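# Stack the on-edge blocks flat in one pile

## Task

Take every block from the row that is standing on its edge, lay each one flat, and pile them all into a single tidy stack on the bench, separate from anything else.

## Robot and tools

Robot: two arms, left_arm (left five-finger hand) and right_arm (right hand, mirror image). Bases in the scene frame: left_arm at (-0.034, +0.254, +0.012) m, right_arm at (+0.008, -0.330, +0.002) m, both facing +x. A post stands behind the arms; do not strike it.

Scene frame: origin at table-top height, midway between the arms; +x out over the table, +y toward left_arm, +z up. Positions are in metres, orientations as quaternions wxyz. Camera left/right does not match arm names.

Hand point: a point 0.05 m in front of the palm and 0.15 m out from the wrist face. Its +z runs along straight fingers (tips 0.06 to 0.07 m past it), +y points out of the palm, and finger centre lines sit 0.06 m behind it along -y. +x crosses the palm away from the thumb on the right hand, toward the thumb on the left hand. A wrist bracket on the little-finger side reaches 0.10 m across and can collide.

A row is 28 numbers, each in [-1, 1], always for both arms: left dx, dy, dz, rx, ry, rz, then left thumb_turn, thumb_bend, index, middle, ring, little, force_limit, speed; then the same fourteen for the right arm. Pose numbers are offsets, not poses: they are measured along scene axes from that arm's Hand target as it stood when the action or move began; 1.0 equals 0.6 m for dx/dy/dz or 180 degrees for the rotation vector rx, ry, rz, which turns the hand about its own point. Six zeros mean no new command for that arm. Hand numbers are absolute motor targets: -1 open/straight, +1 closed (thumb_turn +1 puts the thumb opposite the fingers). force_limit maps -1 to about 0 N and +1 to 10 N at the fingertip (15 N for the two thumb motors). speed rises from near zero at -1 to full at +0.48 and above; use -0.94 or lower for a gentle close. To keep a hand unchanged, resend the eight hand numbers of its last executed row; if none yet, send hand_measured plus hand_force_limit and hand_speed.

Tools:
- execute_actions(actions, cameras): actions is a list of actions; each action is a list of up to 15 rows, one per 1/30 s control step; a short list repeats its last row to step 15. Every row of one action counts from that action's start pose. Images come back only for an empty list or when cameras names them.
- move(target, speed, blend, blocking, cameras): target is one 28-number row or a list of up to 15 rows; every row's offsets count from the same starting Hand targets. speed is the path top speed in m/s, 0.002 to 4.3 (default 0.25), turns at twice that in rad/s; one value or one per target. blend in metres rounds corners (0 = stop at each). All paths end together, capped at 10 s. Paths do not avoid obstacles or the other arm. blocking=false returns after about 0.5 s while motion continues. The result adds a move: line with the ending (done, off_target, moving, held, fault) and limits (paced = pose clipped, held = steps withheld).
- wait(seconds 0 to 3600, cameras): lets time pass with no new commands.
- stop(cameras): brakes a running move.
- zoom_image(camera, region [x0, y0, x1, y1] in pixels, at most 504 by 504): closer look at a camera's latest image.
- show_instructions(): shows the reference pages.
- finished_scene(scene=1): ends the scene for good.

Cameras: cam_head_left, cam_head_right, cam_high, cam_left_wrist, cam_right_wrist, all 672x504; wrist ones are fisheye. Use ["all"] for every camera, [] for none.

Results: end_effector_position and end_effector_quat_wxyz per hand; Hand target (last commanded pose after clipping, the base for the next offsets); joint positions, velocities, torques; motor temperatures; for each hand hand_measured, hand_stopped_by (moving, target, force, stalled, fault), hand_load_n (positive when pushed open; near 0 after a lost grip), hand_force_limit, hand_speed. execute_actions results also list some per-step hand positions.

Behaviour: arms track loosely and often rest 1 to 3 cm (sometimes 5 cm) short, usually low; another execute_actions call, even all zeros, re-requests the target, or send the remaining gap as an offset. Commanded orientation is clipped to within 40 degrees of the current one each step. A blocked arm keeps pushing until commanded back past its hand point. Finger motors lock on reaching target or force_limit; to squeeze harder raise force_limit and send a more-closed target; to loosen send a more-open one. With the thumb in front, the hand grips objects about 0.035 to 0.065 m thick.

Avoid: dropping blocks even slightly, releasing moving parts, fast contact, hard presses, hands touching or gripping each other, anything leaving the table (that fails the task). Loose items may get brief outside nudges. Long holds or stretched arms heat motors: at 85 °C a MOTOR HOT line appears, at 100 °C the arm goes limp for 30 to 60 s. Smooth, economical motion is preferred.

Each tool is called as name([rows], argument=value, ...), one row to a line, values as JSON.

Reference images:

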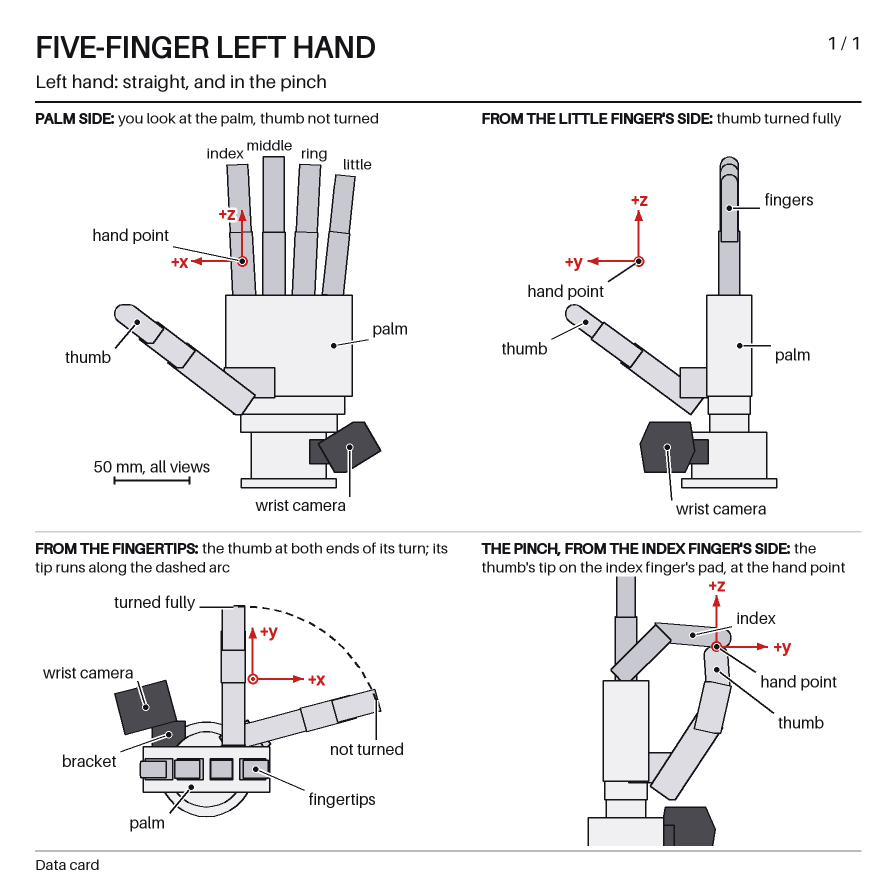

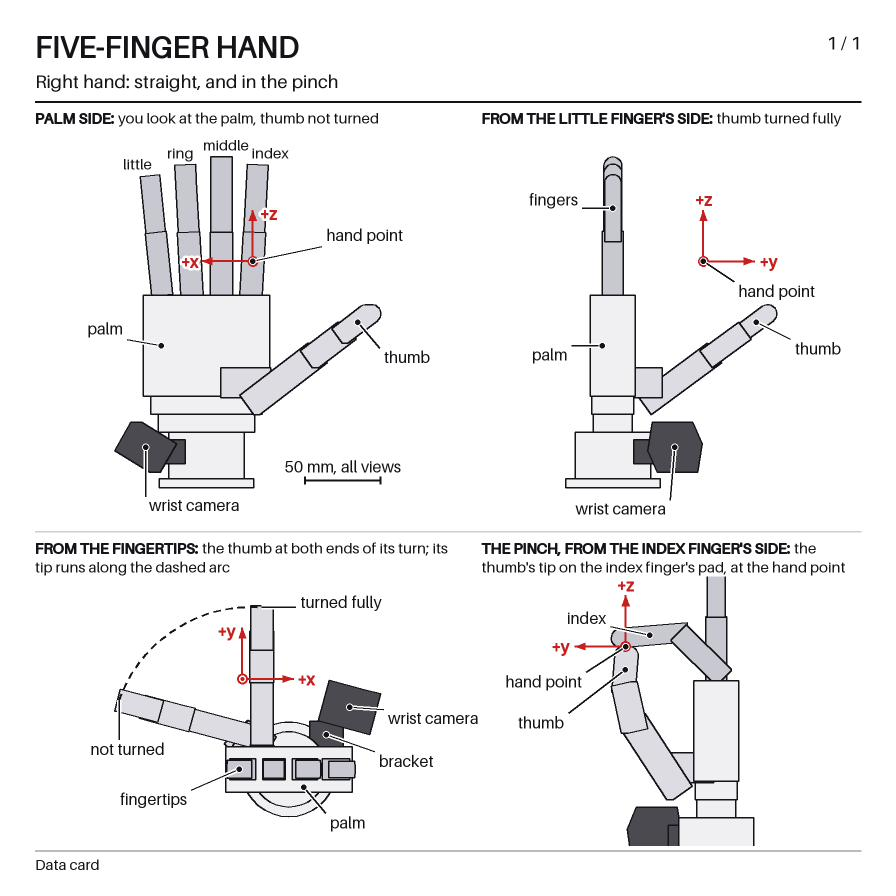

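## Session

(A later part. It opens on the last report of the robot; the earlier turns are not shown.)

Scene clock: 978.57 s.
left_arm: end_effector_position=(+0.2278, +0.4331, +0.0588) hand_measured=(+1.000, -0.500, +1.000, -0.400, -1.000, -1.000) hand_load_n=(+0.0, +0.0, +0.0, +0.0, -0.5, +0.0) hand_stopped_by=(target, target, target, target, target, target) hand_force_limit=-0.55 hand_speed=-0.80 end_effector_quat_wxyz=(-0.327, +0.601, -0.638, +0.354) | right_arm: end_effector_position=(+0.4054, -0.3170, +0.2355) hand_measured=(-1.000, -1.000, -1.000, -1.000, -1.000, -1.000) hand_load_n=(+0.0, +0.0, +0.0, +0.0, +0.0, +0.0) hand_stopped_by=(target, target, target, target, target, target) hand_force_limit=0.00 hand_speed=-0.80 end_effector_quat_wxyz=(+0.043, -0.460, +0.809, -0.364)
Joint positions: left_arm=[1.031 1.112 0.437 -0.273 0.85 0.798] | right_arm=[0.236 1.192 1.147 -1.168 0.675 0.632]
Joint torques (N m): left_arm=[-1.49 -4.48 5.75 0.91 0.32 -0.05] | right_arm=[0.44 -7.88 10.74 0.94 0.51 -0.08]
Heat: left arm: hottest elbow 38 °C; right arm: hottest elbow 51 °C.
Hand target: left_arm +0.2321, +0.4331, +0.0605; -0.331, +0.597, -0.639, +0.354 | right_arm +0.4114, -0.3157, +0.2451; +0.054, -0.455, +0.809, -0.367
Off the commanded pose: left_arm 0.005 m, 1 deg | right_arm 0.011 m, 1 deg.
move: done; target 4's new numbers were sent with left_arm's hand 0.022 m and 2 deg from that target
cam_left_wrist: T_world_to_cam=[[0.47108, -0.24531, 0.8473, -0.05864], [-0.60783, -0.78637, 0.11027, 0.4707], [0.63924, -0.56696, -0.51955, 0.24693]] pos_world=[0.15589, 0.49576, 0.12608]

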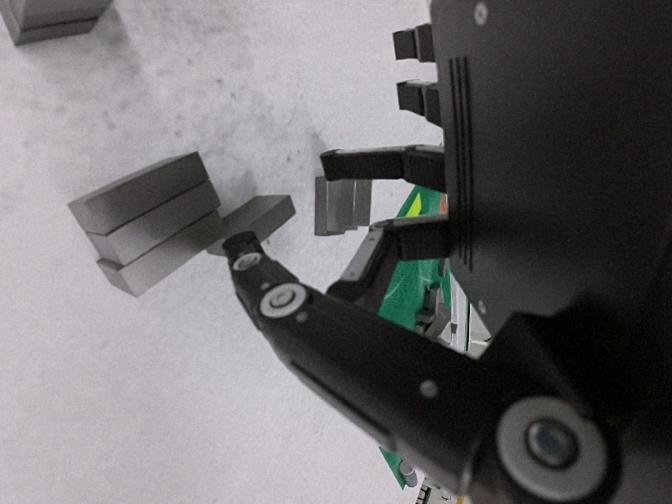

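move([
  [0.0,0.0,-0.037,0,0,0,1,-0.5,1,-0.4,-1,-1,-0.55,-0.8,0,0,0,0,0,0,-1,-1,-1,-1,-1,-1,0,-0.8],
], speed=0.06, cameras=["cam_left_wrist"])

zoom_image(camera="cam_left_wrist", region=[180, 120, 380, 270])

Scene clock: 982.17 s.
left_arm: end_effector_position=(+0.2307, +0.4364, +0.0445) hand_measured=(+1.000, -0.500, +1.000, -0.400, -1.000, -1.000) hand_load_n=(+0.5, -0.5, +0.0, +0.0, +0.0, +0.0) hand_stopped_by=(target, target, target, target, target, target) hand_force_limit=-0.55 hand_speed=-0.80 end_effector_quat_wxyz=(-0.336, +0.597, -0.637, +0.353) | right_arm: end_effector_position=(+0.4054, -0.3170, +0.2355) hand_measured=(-1.000, -1.000, -1.000, -1.000, -1.000, -1.000) hand_load_n=(+0.0, +0.0, +0.0, +0.0, +0.0, +0.0) hand_stopped_by=(target, target, target, target, target, target) hand_force_limit=0.00 hand_speed=-0.80 end_effector_quat_wxyz=(+0.043, -0.460, +0.809, -0.364)
Joint positions: left_arm=[1.031 1.161 0.413 -0.175 0.853 0.79] | right_arm=[0.236 1.192 1.147 -1.168 0.675 0.632]
Joint torques (N m): left_arm=[-1.49 -3.49 4.96 0.98 0.18 0.04] | right_arm=[0.44 -7.88 10.74 0.92 0.51 -0.08]
Heat: left arm: hottest elbow 38 °C; right arm: hottest elbow 51 °C.
Hand target: left_arm +0.2321, +0.4332, +0.0383; -0.331, +0.597, -0.639, +0.354 | right_arm +0.4114, -0.3157, +0.2451; +0.054, -0.455, +0.809, -0.367
Off the commanded pose: left_arm 0.007 m, 1 deg | right_arm 0.011 m, 1 deg.
move: done
cam_left_wrist: T_world_to_cam=[[0.4598, -0.25492, 0.85065, -0.04048], [-0.6075, -0.78898, 0.09193, 0.47851], [0.64771, -0.55904, -0.51764, 0.23407]] pos_world=[0.1577, 0.49807, 0.11161]

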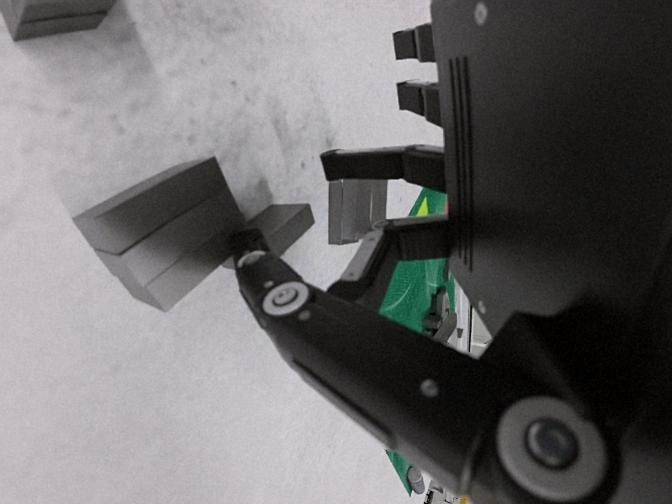

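Scaled by 2.520 from the camera's image (finer frame: 960x720).

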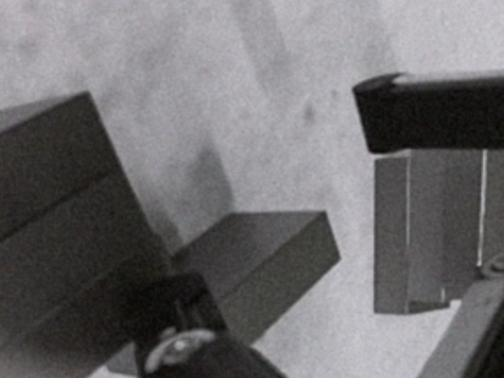

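move([
  [0.003,0.002,0.035,0,0,0,1,-0.5,1,-0.45,-1,-1,-0.55,-0.8,0,0,0,0,0,0,-1,-1,-1,-1,-1,-1,0,-0.8],
  [0.003,0.002,0.06,0,0,0,1,-0.5,1,-0.45,-1,-1,-0.55,-0.8,0,0,0,0,0,0,-1,-1,-1,-1,-1,-1,0,-0.8],
  [-0.01,-0.008,0.03,0,0,0,1,-0.5,1,-0.45,-1,-1,-0.55,-0.8,0,0,0,0,0,0,-1,-1,-1,-1,-1,-1,0,-0.8],
], speed=0.06, cameras=["cam_left_wrist"])

zoom_image(camera="cam_left_wrist", region=[110, 120, 410, 320])

Scene clock: 986.10 s.
left_arm: end_effector_position=(+0.2249, +0.4263, +0.0578) hand_measured=(+1.000, -0.500, +1.000, -0.450, -1.000, -1.000) hand_load_n=(+0.0, +0.0, +0.0, +0.0, +0.0, +0.0) hand_stopped_by=(target, target, target, target, target, target) hand_force_limit=-0.55 hand_speed=-0.80 end_effector_quat_wxyz=(-0.327, +0.602, -0.636, +0.354) | right_arm: end_effector_position=(+0.4054, -0.3170, +0.2355) hand_measured=(-1.000, -1.000, -1.000, -1.000, -1.000, -1.000) hand_load_n=(+0.0, +0.0, +0.0, +0.0, +0.0, +0.0) hand_stopped_by=(target, target, target, target, target, target) hand_force_limit=0.00 hand_speed=-0.80 end_effector_quat_wxyz=(+0.043, -0.460, +0.809, -0.364)
Joint positions: left_arm=[1.028 1.089 0.419 -0.274 0.849 0.79] | right_arm=[0.236 1.192 1.147 -1.168 0.675 0.632]
Joint torques (N m): left_arm=[-0.56 -3.55 5.59 0.95 0.58 0.17] | right_arm=[0.44 -7.88 10.74 0.94 0.51 -0.08]
Heat: left arm: hottest elbow 38 °C; right arm: hottest elbow 51 °C.
Hand target: left_arm +0.2261, +0.4284, +0.0563; -0.331, +0.597, -0.639, +0.354 | right_arm +0.4114, -0.3157, +0.2451; +0.054, -0.455, +0.809, -0.367
Off the commanded pose: left_arm 0.003 m, 1 deg | right_arm 0.011 m, 1 deg.
move: done
cam_left_wrist: T_world_to_cam=[[0.4712, -0.24166, 0.84828, -0.05973], [-0.60656, -0.787, 0.11273, 0.46349], [0.64035, -0.56765, -0.51742, 0.24439]] pos_world=[0.15279, 0.48906, 0.12487]

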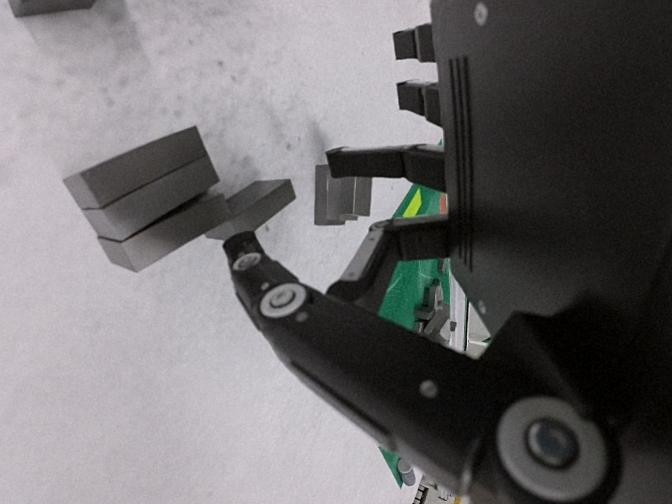

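Scaled by 1.680 from the camera's image (finer frame: 960x720).

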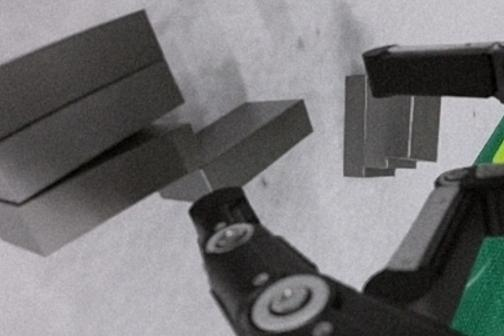

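execute_actions(actions=[])

Scene clock: 991.50 s.
left_arm: end_effector_position=(+0.2249, +0.4263, +0.0578) hand_measured=(+1.000, -0.500, +1.000, -0.450, -1.000, -1.000) hand_load_n=(+0.0, +0.5, +0.0, +0.0, +0.0, +0.0) hand_stopped_by=(target, target, target, target, target, target) hand_force_limit=-0.55 hand_speed=-0.80 end_effector_quat_wxyz=(-0.327, +0.602, -0.636, +0.354) | right_arm: end_effector_position=(+0.4054, -0.3170, +0.2355) hand_measured=(-1.000, -1.000, -1.000, -1.000, -1.000, -1.000) hand_load_n=(+0.0, +0.0, +0.0, +0.0, +0.0, +0.0) hand_stopped_by=(target, target, target, target, target, target) hand_force_limit=0.00 hand_speed=-0.80 end_effector_quat_wxyz=(+0.043, -0.460, +0.809, -0.364)
Joint positions: left_arm=[1.028 1.089 0.419 -0.274 0.849 0.79] | right_arm=[0.236 1.192 1.147 -1.168 0.675 0.632]
Joint velocities: within noise
Joint torques (N m): left_arm=[-0.5 -3.55 5.59 0.92 0.58 0.16] | right_arm=[0.44 -7.88 10.74 0.94 0.51 -0.08]
Motor temperatures (°C): left_arm=[31 31 37 30 32 31] | right_arm=[32 32 51 28 32 31]
Heat: left arm: hottest elbow 37 °C; right arm: hottest elbow 51 °C.
Hand target: left_arm +0.2261, +0.4284, +0.0563; -0.331, +0.597, -0.639, +0.354 | right_arm +0.4114, -0.3157, +0.2451; +0.054, -0.455, +0.809, -0.367
Off the commanded pose: left_arm 0.003 m, 1 deg | right_arm 0.011 m, 1 deg.
camera_calibration:
cam_left_wrist: T_world_to_cam=[[0.4712, -0.24166, 0.84828, -0.05973], [-0.60656, -0.787, 0.11273, 0.46349], [0.64035, -0.56765, -0.51742, 0.24439]] pos_world=[0.15279, 0.48906, 0.12487]

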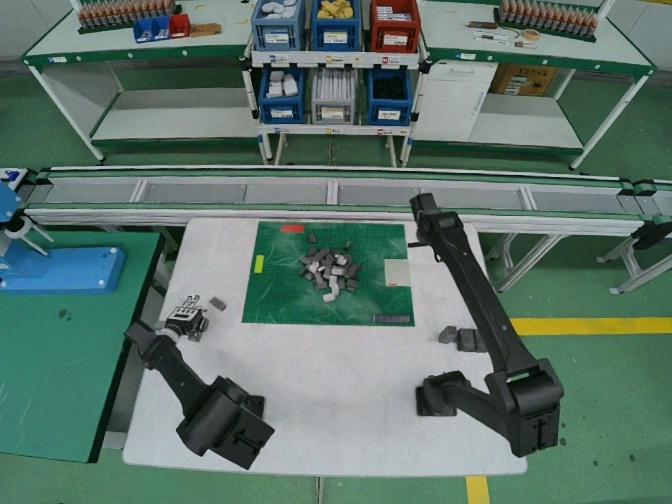

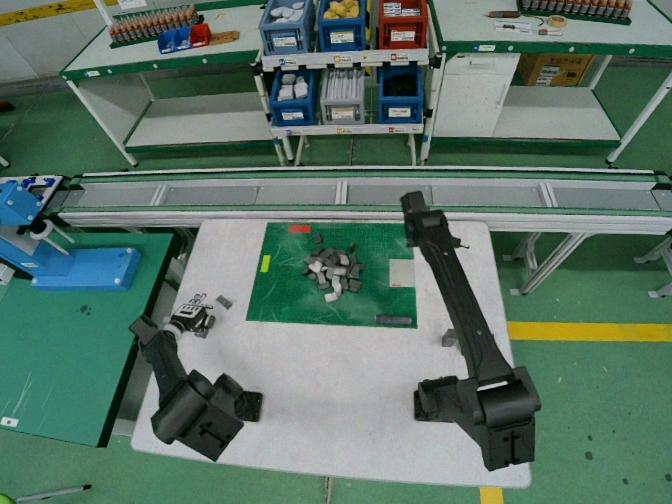

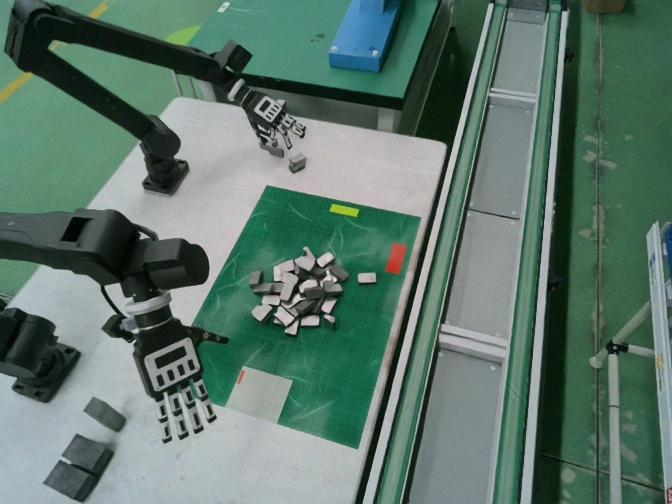

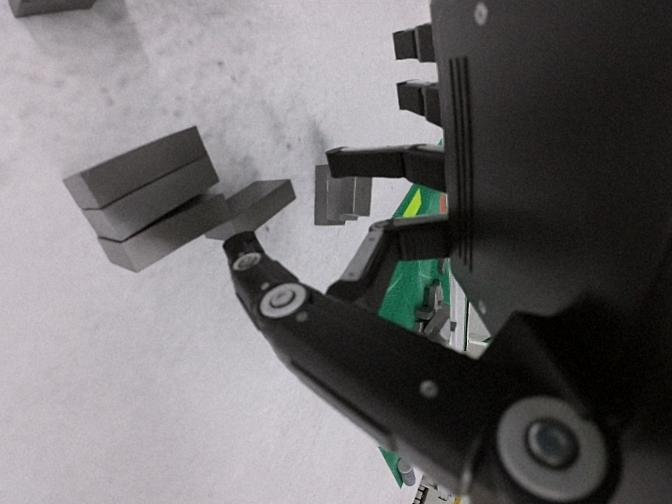

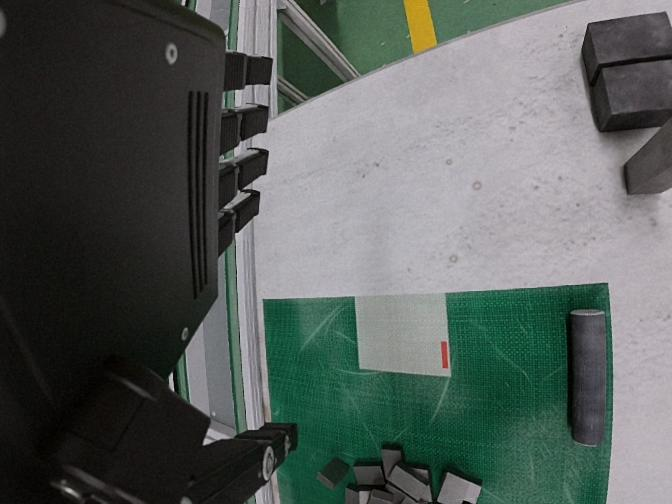

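move(target=[0.0025, 0.001, -0.037, 0,0,0, 1,-0.5,1,-0.45,-1,-1,-0.55,-0.8, 0,0,0,0,0,0, -1,-1,-1,-1,-1,-1,0,-0.8], speed=0.05, cameras=["cam_left_wrist"])

Scene clock: 993.13 s.
left_arm: end_effector_position=(+0.2256, +0.4275, +0.0348) hand_measured=(+1.000, -0.500, +1.000, -0.450, -1.000, -1.000) hand_load_n=(+0.5, +0.0, +0.0, +0.0, +0.0, +0.0) hand_stopped_by=(target, target, target, target, target, target) hand_force_limit=-0.55 hand_speed=-0.80 end_effector_quat_wxyz=(-0.326, +0.602, -0.636, +0.355) | right_arm: end_effector_position=(+0.4054, -0.3170, +0.2355) hand_measured=(-1.000, -1.000, -1.000, -1.000, -1.000, -1.000) hand_load_n=(+0.0, +0.0, +0.0, +0.0, +0.0, +0.0) hand_stopped_by=(target, target, target, target, target, target) hand_force_limit=0.00 hand_speed=-0.80 end_effector_quat_wxyz=(+0.043, -0.460, +0.809, -0.364)
Joint positions: left_arm=[1.028 1.167 0.389 -0.167 0.849 0.79] | right_arm=[0.236 1.192 1.147 -1.168 0.675 0.632]
Joint torques (N m): left_arm=[-0.79 -4.25 5.15 0.96 0.49 0.11] | right_arm=[0.44 -7.88 10.74 0.92 0.51 -0.08]
Heat: left arm: hottest elbow 37 °C; right arm: hottest elbow 51 °C.
Hand target: left_arm +0.2277, +0.4291, +0.0342; -0.331, +0.597, -0.639, +0.354 | right_arm +0.4114, -0.3157, +0.2451; +0.054, -0.455, +0.809, -0.367
Off the commanded pose: left_arm 0.003 m, 1 deg | right_arm 0.011 m, 1 deg.
move: done
cam_left_wrist: T_world_to_cam=[[0.47152, -0.24116, 0.84824, -0.04049], [-0.60652, -0.78694, 0.11342, 0.46749], [0.64016, -0.56795, -0.51732, 0.23283]] pos_world=[0.15359, 0.49036, 0.10177]

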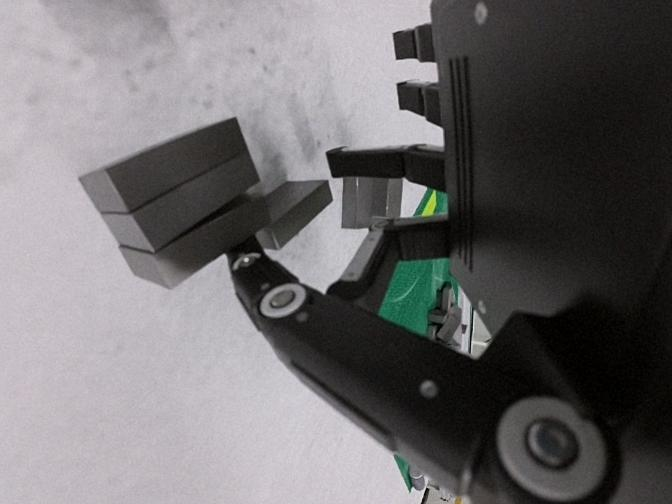

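zoom_image(camera="cam_left_wrist", region=[70, 100, 400, 330])

Scaled by 1.527 from the camera's image (finer frame: 960x720).

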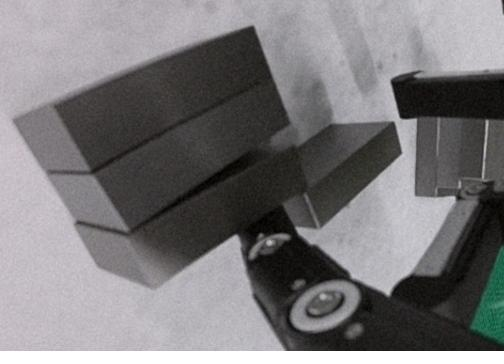

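move(target=[0.022, 0.0025, 0.002, 0,0,0, 1,-0.5,1,-0.45,-1,-1,-0.55,-0.8, 0,0,0,0,0,0, -1,-1,-1,-1,-1,-1,0,-0.8], speed=0.04, cameras=["cam_left_wrist"])

zoom_image(camera="cam_left_wrist", region=[70, 100, 400, 330])

Scene clock: 995.90 s.
left_arm: end_effector_position=(+0.2335, +0.4265, +0.0320) hand_measured=(+1.000, -0.500, +1.000, -0.450, -1.000, -1.000) hand_load_n=(+0.0, +0.5, +0.0, -0.5, +0.0, +0.0) hand_stopped_by=(target, target, target, target, target, target) hand_force_limit=-0.55 hand_speed=-0.80 end_effector_quat_wxyz=(-0.326, +0.602, -0.638, +0.353) | right_arm: end_effector_position=(+0.4054, -0.3170, +0.2355) hand_measured=(-1.000, -1.000, -1.000, -1.000, -1.000, -1.000) hand_load_n=(+0.0, +0.0, +0.0, +0.0, +0.0, -0.5) hand_stopped_by=(target, target, target, target, target, target) hand_force_limit=0.00 hand_speed=-0.80 end_effector_quat_wxyz=(+0.043, -0.460, +0.809, -0.364)
Joint positions: left_arm=[0.998 1.185 0.389 -0.124 0.829 0.759] | right_arm=[0.236 1.192 1.147 -1.168 0.675 0.632]
Joint torques (N m): left_arm=[-1.55 -4.07 6.09 0.98 0.33 -0.05] | right_arm=[0.44 -7.88 10.74 0.94 0.51 -0.08]
Heat: left arm: hottest elbow 37 °C; right arm: hottest elbow 51 °C.
Hand target: left_arm +0.2409, +0.4305, +0.0354; -0.331, +0.597, -0.639, +0.354 | right_arm +0.4114, -0.3157, +0.2451; +0.054, -0.455, +0.809, -0.367
Off the commanded pose: left_arm 0.009 m, 1 deg | right_arm 0.011 m, 1 deg.
move: done
cam_left_wrist: T_world_to_cam=[[0.47326, -0.2445, 0.84631, -0.041], [-0.60756, -0.78625, 0.11261, 0.47173], [0.63788, -0.56748, -0.52065, 0.22625]] pos_world=[0.16169, 0.48926, 0.09937]

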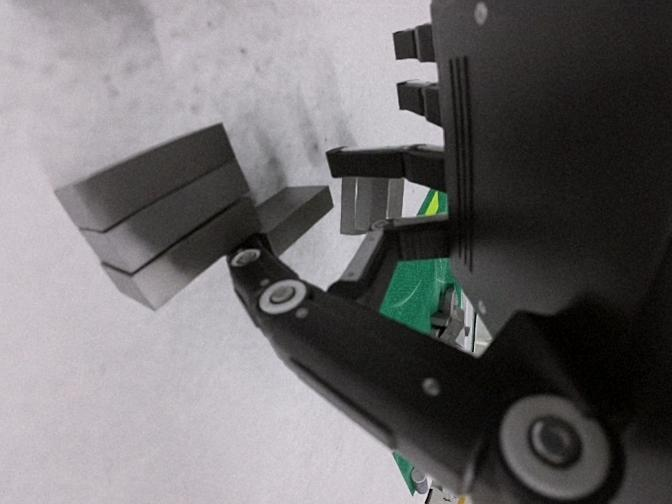

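Scaled by 1.527 from the camera's image (finer frame: 960x720).

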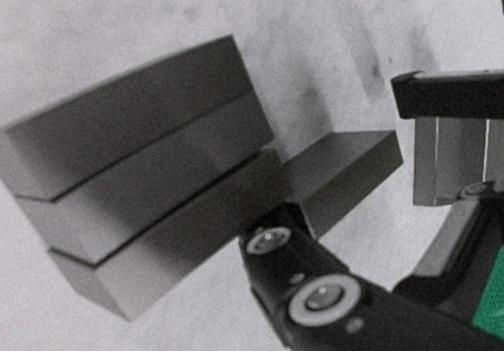

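move(target=[0.024, 0.005, 0.005, 0,0,0, 1,-0.5,1,-0.45,-1,-1,-0.55,-0.8, 0,0,0,0,0,0, -1,-1,-1,-1,-1,-1,0,-0.8], speed=0.04, cameras=["cam_left_wrist"])

zoom_image(camera="cam_left_wrist", region=[70, 100, 400, 330])

Scene clock: 997.67 s.
left_arm: end_effector_position=(+0.2406, +0.4209, +0.0277) hand_measured=(+1.000, -0.500, +1.000, -0.450, -1.000, -1.000) hand_load_n=(+0.0, +0.5, +0.0, +0.0, +0.0, +0.0) hand_stopped_by=(target, target, target, target, target, target) hand_force_limit=-0.55 hand_speed=-0.80 end_effector_quat_wxyz=(-0.317, +0.607, -0.637, +0.355) | right_arm: end_effector_position=(+0.4054, -0.3170, +0.2355) hand_measured=(-1.000, -1.000, -1.000, -1.000, -1.000, -1.000) hand_load_n=(+0.0, +0.0, +0.0, +0.0, +0.0, +0.0) hand_stopped_by=(target, target, target, target, target, target) hand_force_limit=0.00 hand_speed=-0.80 end_effector_quat_wxyz=(+0.043, -0.460, +0.809, -0.364)
Joint positions: left_arm=[0.962 1.205 0.389 -0.095 0.805 0.717] | right_arm=[0.236 1.192 1.147 -1.168 0.675 0.632]
Joint torques (N m): left_arm=[-1.61 -4.25 7.61 0.98 0.32 -0.05] | right_arm=[0.44 -7.94 10.74 0.94 0.51 -0.08]
Heat: left arm: hottest elbow 38 °C; right arm: hottest elbow 51 °C.
Hand target: left_arm +0.2553, +0.4335, +0.0385; -0.331, +0.597, -0.640, +0.354 | right_arm +0.4114, -0.3157, +0.2451; +0.054, -0.455, +0.809, -0.367
Off the commanded pose: left_arm 0.022 m, 2 deg | right_arm 0.011 m, 1 deg.
move: off_target (left_arm)
cam_left_wrist: T_world_to_cam=[[0.48422, -0.22994, 0.84419, -0.05084], [-0.60558, -0.78447, 0.13368, 0.47033], [0.63151, -0.57596, -0.51911, 0.22132]] pos_world=[0.16968, 0.48475, 0.09493]

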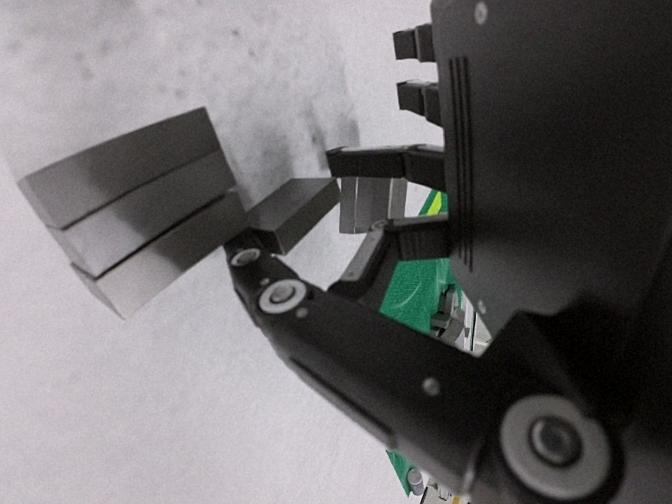

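Scaled by 1.527 from the camera's image (finer frame: 960x720).

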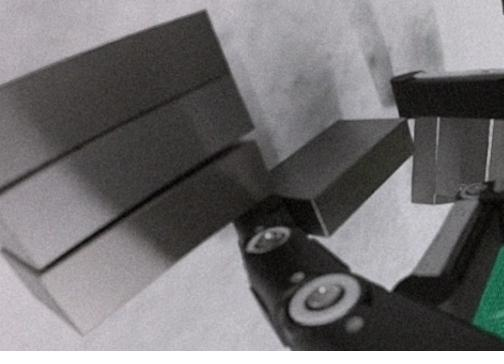

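move([
  [-0.005, 0.0, 0.05, 0,0,0, 1,-0.5,1,-0.45,-1,-1,-0.55,-0.8, 0,0,0,0,0,0, -1,-1,-1,-1,-1,-1,0,-0.8],
  [-0.007, 0.018, 0.055, 0,0,0, 1,-0.5,1,-0.45,-1,-1,-0.55,-0.8, 0,0,0,0,0,0, -1,-1,-1,-1,-1,-1,0,-0.8],
], speed=0.06, cameras=["cam_left_wrist"])

Scene clock: 1003.53 s.
left_arm: end_effector_position=(+0.2445, +0.4282, +0.0605) hand_measured=(+1.000, -0.500, +1.000, -0.450, -1.000, -1.000) hand_load_n=(+0.0, +0.0, +0.0, +0.0, -0.5, -0.5) hand_stopped_by=(target, target, target, target, target, target) hand_force_limit=-0.55 hand_speed=-0.80 end_effector_quat_wxyz=(-0.318, +0.602, -0.639, +0.358) | right_arm: end_effector_position=(+0.4054, -0.3170, +0.2355) hand_measured=(-1.000, -1.000, -1.000, -1.000, -1.000, -1.000) hand_load_n=(+0.0, +0.0, +0.0, +0.0, +0.0, +0.0) hand_stopped_by=(target, target, target, target, target, target) hand_force_limit=0.00 hand_speed=-0.80 end_effector_quat_wxyz=(+0.043, -0.460, +0.809, -0.364)
Joint positions: left_arm=[0.97 1.134 0.455 -0.238 0.82 0.733] | right_arm=[0.236 1.192 1.147 -1.168 0.675 0.632]
Joint torques (N m): left_arm=[0.44 -4.19 8.31 0.16 0.55 0.18] | right_arm=[0.44 -7.94 10.74 0.92 0.51 -0.08]
Heat: left arm: hottest elbow 38 °C; right arm: hottest elbow 51 °C.
Hand target: left_arm +0.2511, +0.4444, +0.0714; -0.331, +0.597, -0.639, +0.354 | right_arm +0.4114, -0.3157, +0.2451; +0.054, -0.455, +0.809, -0.367
Off the commanded pose: left_arm 0.021 m, 2 deg | right_arm 0.011 m, 1 deg.
move: off_target (left_arm)
cam_left_wrist: T_world_to_cam=[[0.47566, -0.23639, 0.84727, -0.07411], [-0.61437, -0.77862, 0.12768, 0.47409], [0.62952, -0.58127, -0.51559, 0.2426]] pos_world=[0.1738, 0.49264, 0.12735]

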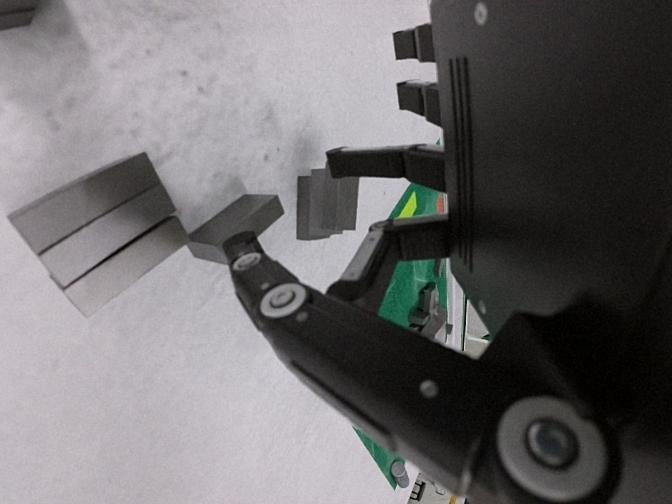

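zoom_image(camera="cam_left_wrist", region=[100, 140, 340, 300])

Scaled by 2.100 from the camera's image (finer frame: 960x720).

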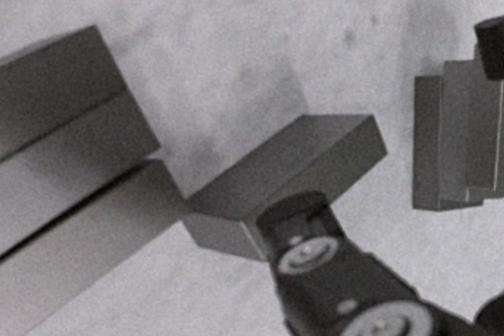

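move([
  [-0.0243, -0.033, -0.025, 0,0,0, 1,-0.5,1,-0.45,-1,-1,-0.55,-0.8, 0,0,0,0,0,0, -1,-1,-1,-1,-1,-1,0,-0.8],
  [-0.0243, -0.033, -0.056, 0,0,0, 1,-0.5,1,-0.45,-1,-1,-0.55,-0.8, 0,0,0,0,0,0, -1,-1,-1,-1,-1,-1,0,-0.8],
], speed=0.06, cameras=["cam_left_wrist"])

zoom_image(camera="cam_left_wrist", region=[180, 120, 430, 320])

Scene clock: 1008.17 s.
left_arm: end_effector_position=(+0.2369, +0.4185, +0.0379) hand_measured=(+1.000, -0.500, +1.000, -0.450, -1.000, -1.000) hand_load_n=(-0.5, +0.0, +0.5, +0.0, +0.0, +0.0) hand_stopped_by=(target, target, target, target, target, target) hand_force_limit=-0.55 hand_speed=-0.80 end_effector_quat_wxyz=(-0.322, +0.599, -0.640, +0.357) | right_arm: end_effector_position=(+0.4054, -0.3170, +0.2355) hand_measured=(-1.000, -1.000, -1.000, -1.000, -1.000, -1.000) hand_load_n=(+0.0, +0.0, +0.0, +0.0, +0.0, +0.0) hand_stopped_by=(target, target, target, target, target, target) hand_force_limit=0.00 hand_speed=-0.80 end_effector_quat_wxyz=(+0.043, -0.460, +0.809, -0.364)
Joint positions: left_arm=[0.973 1.157 0.389 -0.143 0.823 0.74] | right_arm=[0.236 1.192 1.147 -1.168 0.675 0.632]
Joint torques (N m): left_arm=[0.5 -4.25 5.29 0.98 0.54 0.16] | right_arm=[0.44 -7.88 10.74 0.92 0.51 -0.08]
Heat: left arm: hottest elbow 38 °C; right arm: hottest elbow 51 °C.
Hand target: left_arm +0.2365, +0.4247, +0.0378; -0.331, +0.597, -0.639, +0.354 | right_arm +0.4114, -0.3157, +0.2451; +0.054, -0.455, +0.809, -0.367
Off the commanded pose: left_arm 0.006 m, 1 deg | right_arm 0.011 m, 1 deg.
move: done
cam_left_wrist: T_world_to_cam=[[0.4703, -0.24511, 0.84778, -0.04867], [-0.61648, -0.77865, 0.11686, 0.46568], [0.63148, -0.57761, -0.51731, 0.22814]] pos_world=[0.1659, 0.48244, 0.10486]

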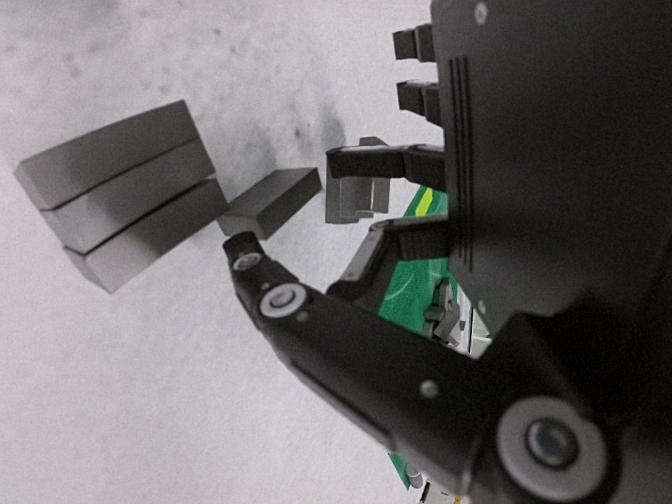

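Scaled by 2.016 from the camera's image (finer frame: 960x720).

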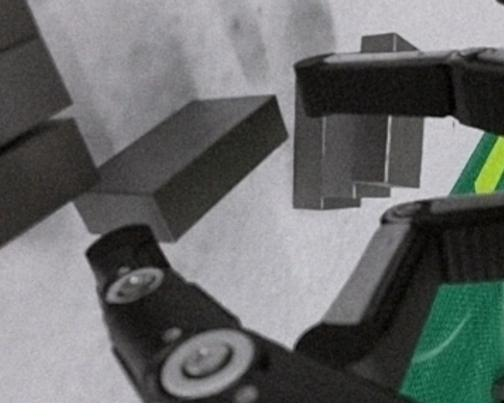

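move(target=[-0.002, 0.012, -0.003, 0,0,0, 1,-0.5,1,-0.45,-1,-1,-0.55,-0.8, 0,0,0,0,0,0, -1,-1,-1,-1,-1,-1,0,-0.8], speed=0.05, cameras=["cam_left_wrist"])

zoom_image(camera="cam_left_wrist", region=[180, 120, 430, 320])

Scene clock: 1010.13 s.
left_arm: end_effector_position=(+0.2327, +0.4217, +0.0324) hand_measured=(+1.000, -0.500, +1.000, -0.450, -1.000, -1.000) hand_load_n=(+0.0, +0.0, +0.0, +0.0, +0.0, +0.0) hand_stopped_by=(target, target, target, target, target, target) hand_force_limit=-0.55 hand_speed=-0.80 end_effector_quat_wxyz=(-0.320, +0.601, -0.639, +0.357) | right_arm: end_effector_position=(+0.4054, -0.3170, +0.2355) hand_measured=(-1.000, -1.000, -1.000, -1.000, -1.000, -1.000) hand_load_n=(+0.0, +0.0, +0.0, +0.0, +0.0, +0.0) hand_stopped_by=(target, target, target, target, target, target) hand_force_limit=0.00 hand_speed=-0.80 end_effector_quat_wxyz=(+0.043, -0.460, +0.809, -0.364)
Joint positions: left_arm=[0.994 1.179 0.389 -0.143 0.835 0.761] | right_arm=[0.236 1.192 1.147 -1.168 0.675 0.632]
Joint torques (N m): left_arm=[0.38 -4.25 6.11 0.75 0.57 0.18] | right_arm=[0.44 -7.88 10.74 0.92 0.51 -0.08]
Heat: left arm: hottest elbow 38 °C; right arm: hottest elbow 51 °C.
Hand target: left_arm +0.2353, +0.4318, +0.0360; -0.331, +0.597, -0.639, +0.354 | right_arm +0.4114, -0.3157, +0.2451; +0.054, -0.455, +0.809, -0.367
Off the commanded pose: left_arm 0.011 m, 1 deg | right_arm 0.011 m, 1 deg.
move: off_target (left_arm)
cam_left_wrist: T_world_to_cam=[[0.47373, -0.23866, 0.84771, -0.04479], [-0.61429, -0.7793, 0.12389, 0.46565], [0.63106, -0.57943, -0.51578, 0.23066]] pos_world=[0.1617, 0.48584, 0.09925]

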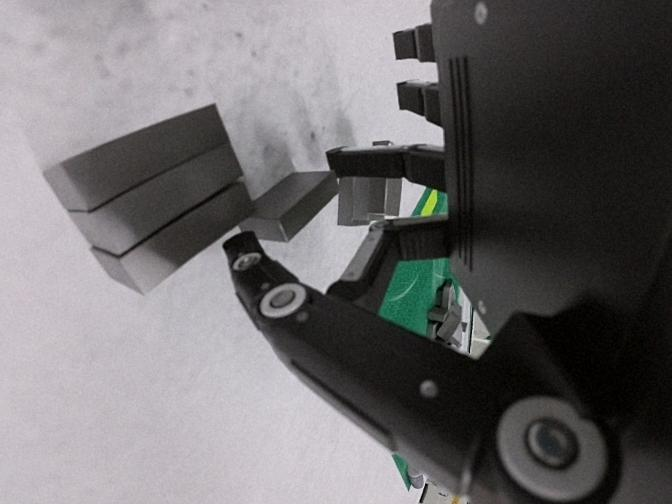

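Scaled by 2.016 from the camera's image (finer frame: 960x720).

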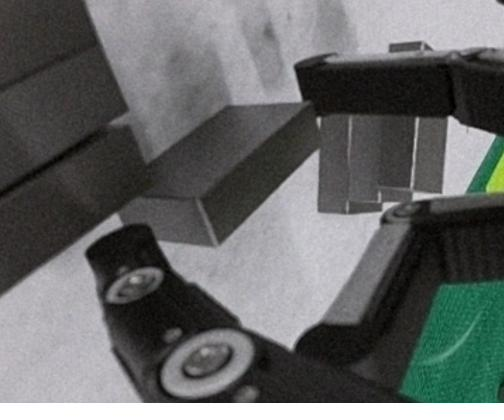

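move(target=[0.0075, 0.0065, 0.002, 0,0,0, 1,-0.5,1,-0.45,-1,-1,-0.55,-0.8, 0,0,0,0,0,0, -1,-1,-1,-1,-1,-1,0,-0.8], speed=0.05, cameras=["cam_left_wrist"])

zoom_image(camera="cam_left_wrist", region=[180, 120, 430, 320])

Scene clock: 1011.73 s.
left_arm: end_effector_position=(+0.2320, +0.4206, +0.0294) hand_measured=(+1.000, -0.500, +1.000, -0.450, -1.000, -1.000) hand_load_n=(+0.0, +0.0, +0.0, +0.0, -0.5, +0.0) hand_stopped_by=(target, target, target, target, target, target) hand_force_limit=-0.55 hand_speed=-0.80 end_effector_quat_wxyz=(-0.315, +0.604, -0.638, +0.359) | right_arm: end_effector_position=(+0.4054, -0.3170, +0.2355) hand_measured=(-1.000, -1.000, -1.000, -1.000, -1.000, -1.000) hand_load_n=(+0.0, +0.0, +0.0, +0.0, +0.0, +0.0) hand_stopped_by=(target, target, target, target, target, target) hand_force_limit=0.00 hand_speed=-0.80 end_effector_quat_wxyz=(+0.043, -0.460, +0.809, -0.364)
Joint positions: left_arm=[0.994 1.191 0.389 -0.143 0.835 0.761] | right_arm=[0.236 1.192 1.147 -1.168 0.675 0.632]
Joint torques (N m): left_arm=[-0.09 -4.25 7.02 0.88 0.44 0.09] | right_arm=[0.44 -7.88 10.73 0.94 0.51 -0.08]
Heat: left arm: hottest elbow 38 °C; right arm: hottest elbow 51 °C.
Hand target: left_arm +0.2398, +0.4357, +0.0372; -0.331, +0.597, -0.639, +0.354 | right_arm +0.4114, -0.3157, +0.2451; +0.054, -0.455, +0.809, -0.367
Off the commanded pose: left_arm 0.019 m, 2 deg | right_arm 0.011 m, 1 deg.
move: off_target (left_arm)
cam_left_wrist: T_world_to_cam=[[0.47892, -0.23095, 0.84693, -0.04665], [-0.61366, -0.77796, 0.13488, 0.46378], [0.62773, -0.58433, -0.51431, 0.23172]] pos_world=[0.16149, 0.48543, 0.09613]

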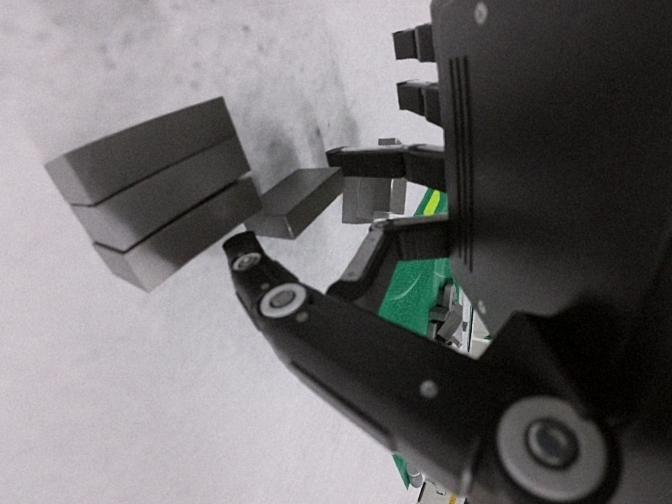

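Scaled by 2.016 from the camera's image (finer frame: 960x720).

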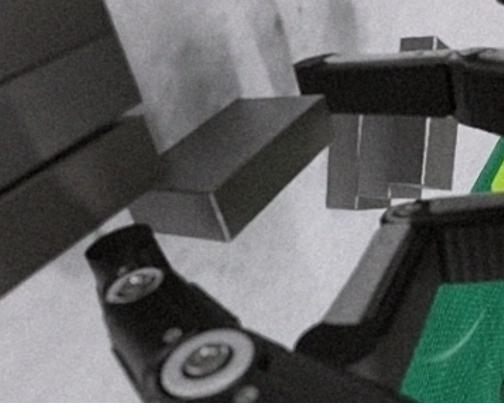

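move([
  [0.014, 0.01, 0.05, 0,0,0, 1,-0.5,1,-0.45,-1,-1,-0.55,-0.8, 0,0,0,0,0,0, -1,-1,-1,-1,-1,-1,0,-0.8],
  [0.018, 0.022, 0.057, 0,0,0, 1,-0.5,1,-0.45,-1,-1,-0.55,-0.8, 0,0,0,0,0,0, -1,-1,-1,-1,-1,-1,0,-0.8],
], speed=0.07)

Scene clock: 1013.80 s.
left_arm: end_effector_position=(+0.2416, +0.4363, +0.0586) hand_measured=(+1.000, -0.500, +1.000, -0.450, -1.000, -1.000) hand_load_n=(+0.0, +0.0, +0.0, +0.0, +0.0, +0.0) hand_stopped_by=(target, target, target, target, target, target) hand_force_limit=-0.55 hand_speed=-0.80 end_effector_quat_wxyz=(-0.320, +0.604, -0.638, +0.356) | right_arm: end_effector_position=(+0.4054, -0.3170, +0.2355) hand_measured=(-1.000, -1.000, -1.000, -1.000, -1.000, -1.000) hand_load_n=(+0.0, +0.0, +0.0, +0.0, +0.0, +0.0) hand_stopped_by=(target, target, target, target, target, target) hand_force_limit=0.00 hand_speed=-0.80 end_effector_quat_wxyz=(+0.043, -0.460, +0.809, -0.364)
Joint positions: left_arm=[0.994 1.154 0.465 -0.243 0.829 0.757] | right_arm=[0.236 1.192 1.147 -1.168 0.675 0.632]
Joint torques (N m): left_arm=[-0.62 -4.78 8.27 0.1 0.47 0.05] | right_arm=[0.44 -7.88 10.74 0.92 0.51 -0.08]
Heat: left arm: hottest elbow 38 °C; right arm: hottest elbow 51 °C.
Hand target: left_arm +0.2505, +0.4488, +0.0713; -0.331, +0.597, -0.639, +0.354 | right_arm +0.4114, -0.3157, +0.2451; +0.054, -0.455, +0.809, -0.367
Off the commanded pose: left_arm 0.020 m, 1 deg | right_arm 0.011 m, 1 deg.
move: off_target (left_arm)

move([
  [-0.0233, -0.0297, -0.027, 0,0,0, 1,-0.5,1,-0.45,-1,-1,-0.55,-0.8, 0,0,0,0,0,0, -1,-1,-1,-1,-1,-1,0,-0.8],
], speed=0.06)

Scene clock: 1015.77 s.
left_arm: end_effector_position=(+0.2343, +0.4248, +0.0490) hand_measured=(+1.000, -0.500, +1.000, -0.450, -1.000, -1.000) hand_load_n=(+0.0, +0.0, +0.0, +0.0, +0.0, +0.0) hand_stopped_by=(target, target, target, target, target, target) hand_force_limit=-0.55 hand_speed=-0.80 end_effector_quat_wxyz=(-0.315, +0.606, -0.637, +0.358) | right_arm: end_effector_position=(+0.4054, -0.3170, +0.2355) hand_measured=(-1.000, -1.000, -1.000, -1.000, -1.000, -1.000) hand_load_n=(+0.0, +0.0, +0.0, +0.0, +0.0, +0.0) hand_stopped_by=(target, target, target, target, target, target) hand_force_limit=0.00 hand_speed=-0.80 end_effector_quat_wxyz=(+0.043, -0.460, +0.809, -0.364)
Joint positions: left_arm=[0.994 1.142 0.427 -0.229 0.831 0.757] | right_arm=[0.236 1.192 1.147 -1.168 0.675 0.632]
Joint torques (N m): left_arm=[-0.09 -5.83 5.6 0.94 0.57 0.14] | right_arm=[0.44 -7.88 10.74 0.94 0.5 -0.08]
Heat: left arm: hottest elbow 38 °C; right arm: hottest elbow 51 °C.
Hand target: left_arm +0.2366, +0.4310, +0.0551; -0.331, +0.597, -0.639, +0.354 | right_arm +0.4114, -0.3157, +0.2451; +0.054, -0.455, +0.809, -0.367
Off the commanded pose: left_arm 0.009 m, 2 deg | right_arm 0.011 m, 1 deg.
move: done

move([
  [0.002, 0.0, -0.030, 0,0,0, 1,-0.5,1,-0.45,-1,-1,-0.55,-0.8, 0,0,0,0,0,0, -1,-1,-1,-1,-1,-1,0,-0.8],
], speed=0.05, cameras=["cam_left_wrist"])

zoom_image(camera="cam_left_wrist", region=[180, 120, 430, 320])

Scene clock: 1017.50 s.
left_arm: end_effector_position=(+0.2396, +0.4310, +0.0441) hand_measured=(+1.000, -0.500, +1.000, -0.450, -1.000, -1.000) hand_load_n=(+0.5, -1.0, +0.0, +0.0, +0.0, -0.5) hand_stopped_by=(target, target, target, target, target, target) hand_force_limit=-0.55 hand_speed=-0.80 end_effector_quat_wxyz=(-0.334, +0.594, -0.640, +0.356) | right_arm: end_effector_position=(+0.4054, -0.3170, +0.2355) hand_measured=(-1.000, -1.000, -1.000, -1.000, -1.000, -1.000) hand_load_n=(+0.0, +0.0, +0.0, +0.0, +0.0, +0.0) hand_stopped_by=(target, target, target, target, target, target) hand_force_limit=0.00 hand_speed=-0.80 end_effector_quat_wxyz=(+0.043, -0.460, +0.809, -0.364)
Joint positions: left_arm=[0.994 1.167 0.41 -0.142 0.838 0.757] | right_arm=[0.236 1.192 1.147 -1.168 0.675 0.632]
Joint torques (N m): left_arm=[-0.44 -3.49 4.86 0.91 0.2 0.1] | right_arm=[0.44 -7.88 10.74 0.92 0.51 -0.08]
Heat: left arm: hottest elbow 38 °C; right arm: hottest elbow 51 °C.
Hand target: left_arm +0.2378, +0.4310, +0.0371; -0.331, +0.597, -0.639, +0.354 | right_arm +0.4114, -0.3157, +0.2451; +0.054, -0.455, +0.809, -0.367
Off the commanded pose: left_arm 0.007 m, 1 deg | right_arm 0.011 m, 1 deg.
move: done
cam_left_wrist: T_world_to_cam=[[0.45554, -0.25955, 0.85154, -0.04263], [-0.61648, -0.78205, 0.09142, 0.47885], [0.64222, -0.5666, -0.51626, 0.22952]] pos_world=[0.16722, 0.49346, 0.11101]

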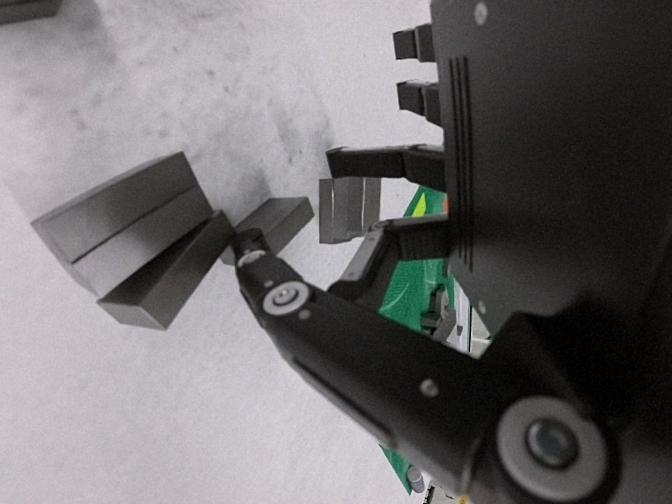

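Scaled by 2.016 from the camera's image (finer frame: 960x720).

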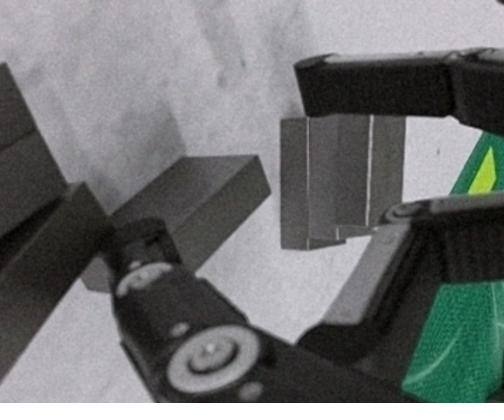

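move([
  [0.01, 0.0, 0.035, 0,0,0, 1,-0.5,1,-0.45,-1,-1,-0.55,-0.8, 0,0,0,0,0,0, -1,-1,-1,-1,-1,-1,0,-0.8],
  [0.012, 0.0, 0.057, 0,0,0, 1,-0.5,1,-0.45,-1,-1,-0.55,-0.8, 0,0,0,0,0,0, -1,-1,-1,-1,-1,-1,0,-0.8],
], speed=0.07, cameras=["cam_left_wrist"])

zoom_image(camera="cam_left_wrist", region=[50, 120, 350, 320])

Scene clock: 1019.57 s.
left_arm: end_effector_position=(+0.2331, +0.4200, +0.0543) hand_measured=(+1.000, -0.500, +1.000, -0.450, -1.000, -1.000) hand_load_n=(+0.5, +0.0, +0.0, +0.0, +0.0, +0.0) hand_stopped_by=(target, target, target, target, target, target) hand_force_limit=-0.55 hand_speed=-0.80 end_effector_quat_wxyz=(-0.317, +0.607, -0.636, +0.356) | right_arm: end_effector_position=(+0.4054, -0.3170, +0.2355) hand_measured=(-1.000, -1.000, -1.000, -1.000, -1.000, -1.000) hand_load_n=(+0.0, +0.0, +0.0, +0.0, +0.0, +0.0) hand_stopped_by=(target, target, target, target, target, target) hand_force_limit=0.00 hand_speed=-0.80 end_effector_quat_wxyz=(+0.043, -0.460, +0.809, -0.364)
Joint positions: left_arm=[0.986 1.105 0.419 -0.245 0.822 0.743] | right_arm=[0.236 1.192 1.147 -1.168 0.675 0.632]
Joint torques (N m): left_arm=[-1.49 -5.13 8.32 0.12 0.31 -0.05] | right_arm=[0.44 -7.88 10.74 0.92 0.51 -0.08]
Heat: left arm: hottest elbow 38 °C; right arm: hottest elbow 51 °C.
Hand target: left_arm +0.2451, +0.4309, +0.0713; -0.331, +0.597, -0.639, +0.354 | right_arm +0.4114, -0.3157, +0.2451; +0.054, -0.455, +0.809, -0.367
Off the commanded pose: left_arm 0.023 m, 2 deg | right_arm 0.011 m, 1 deg.
move: off_target (left_arm)
cam_left_wrist: T_world_to_cam=[[0.4831, -0.22751, 0.84549, -0.07072], [-0.60585, -0.78401, 0.1352, 0.46136], [0.63211, -0.57756, -0.51659, 0.23967]] pos_world=[0.16218, 0.48404, 0.12123]

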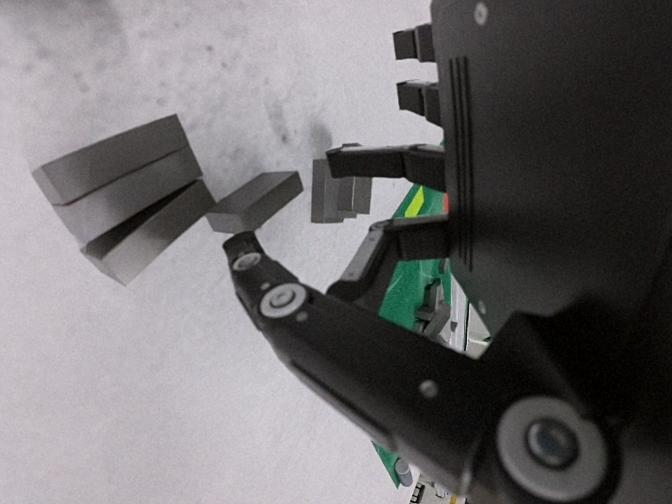

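Scaled by 1.680 from the camera's image (finer frame: 960x720).

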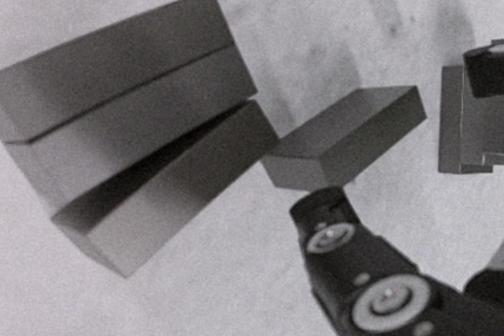

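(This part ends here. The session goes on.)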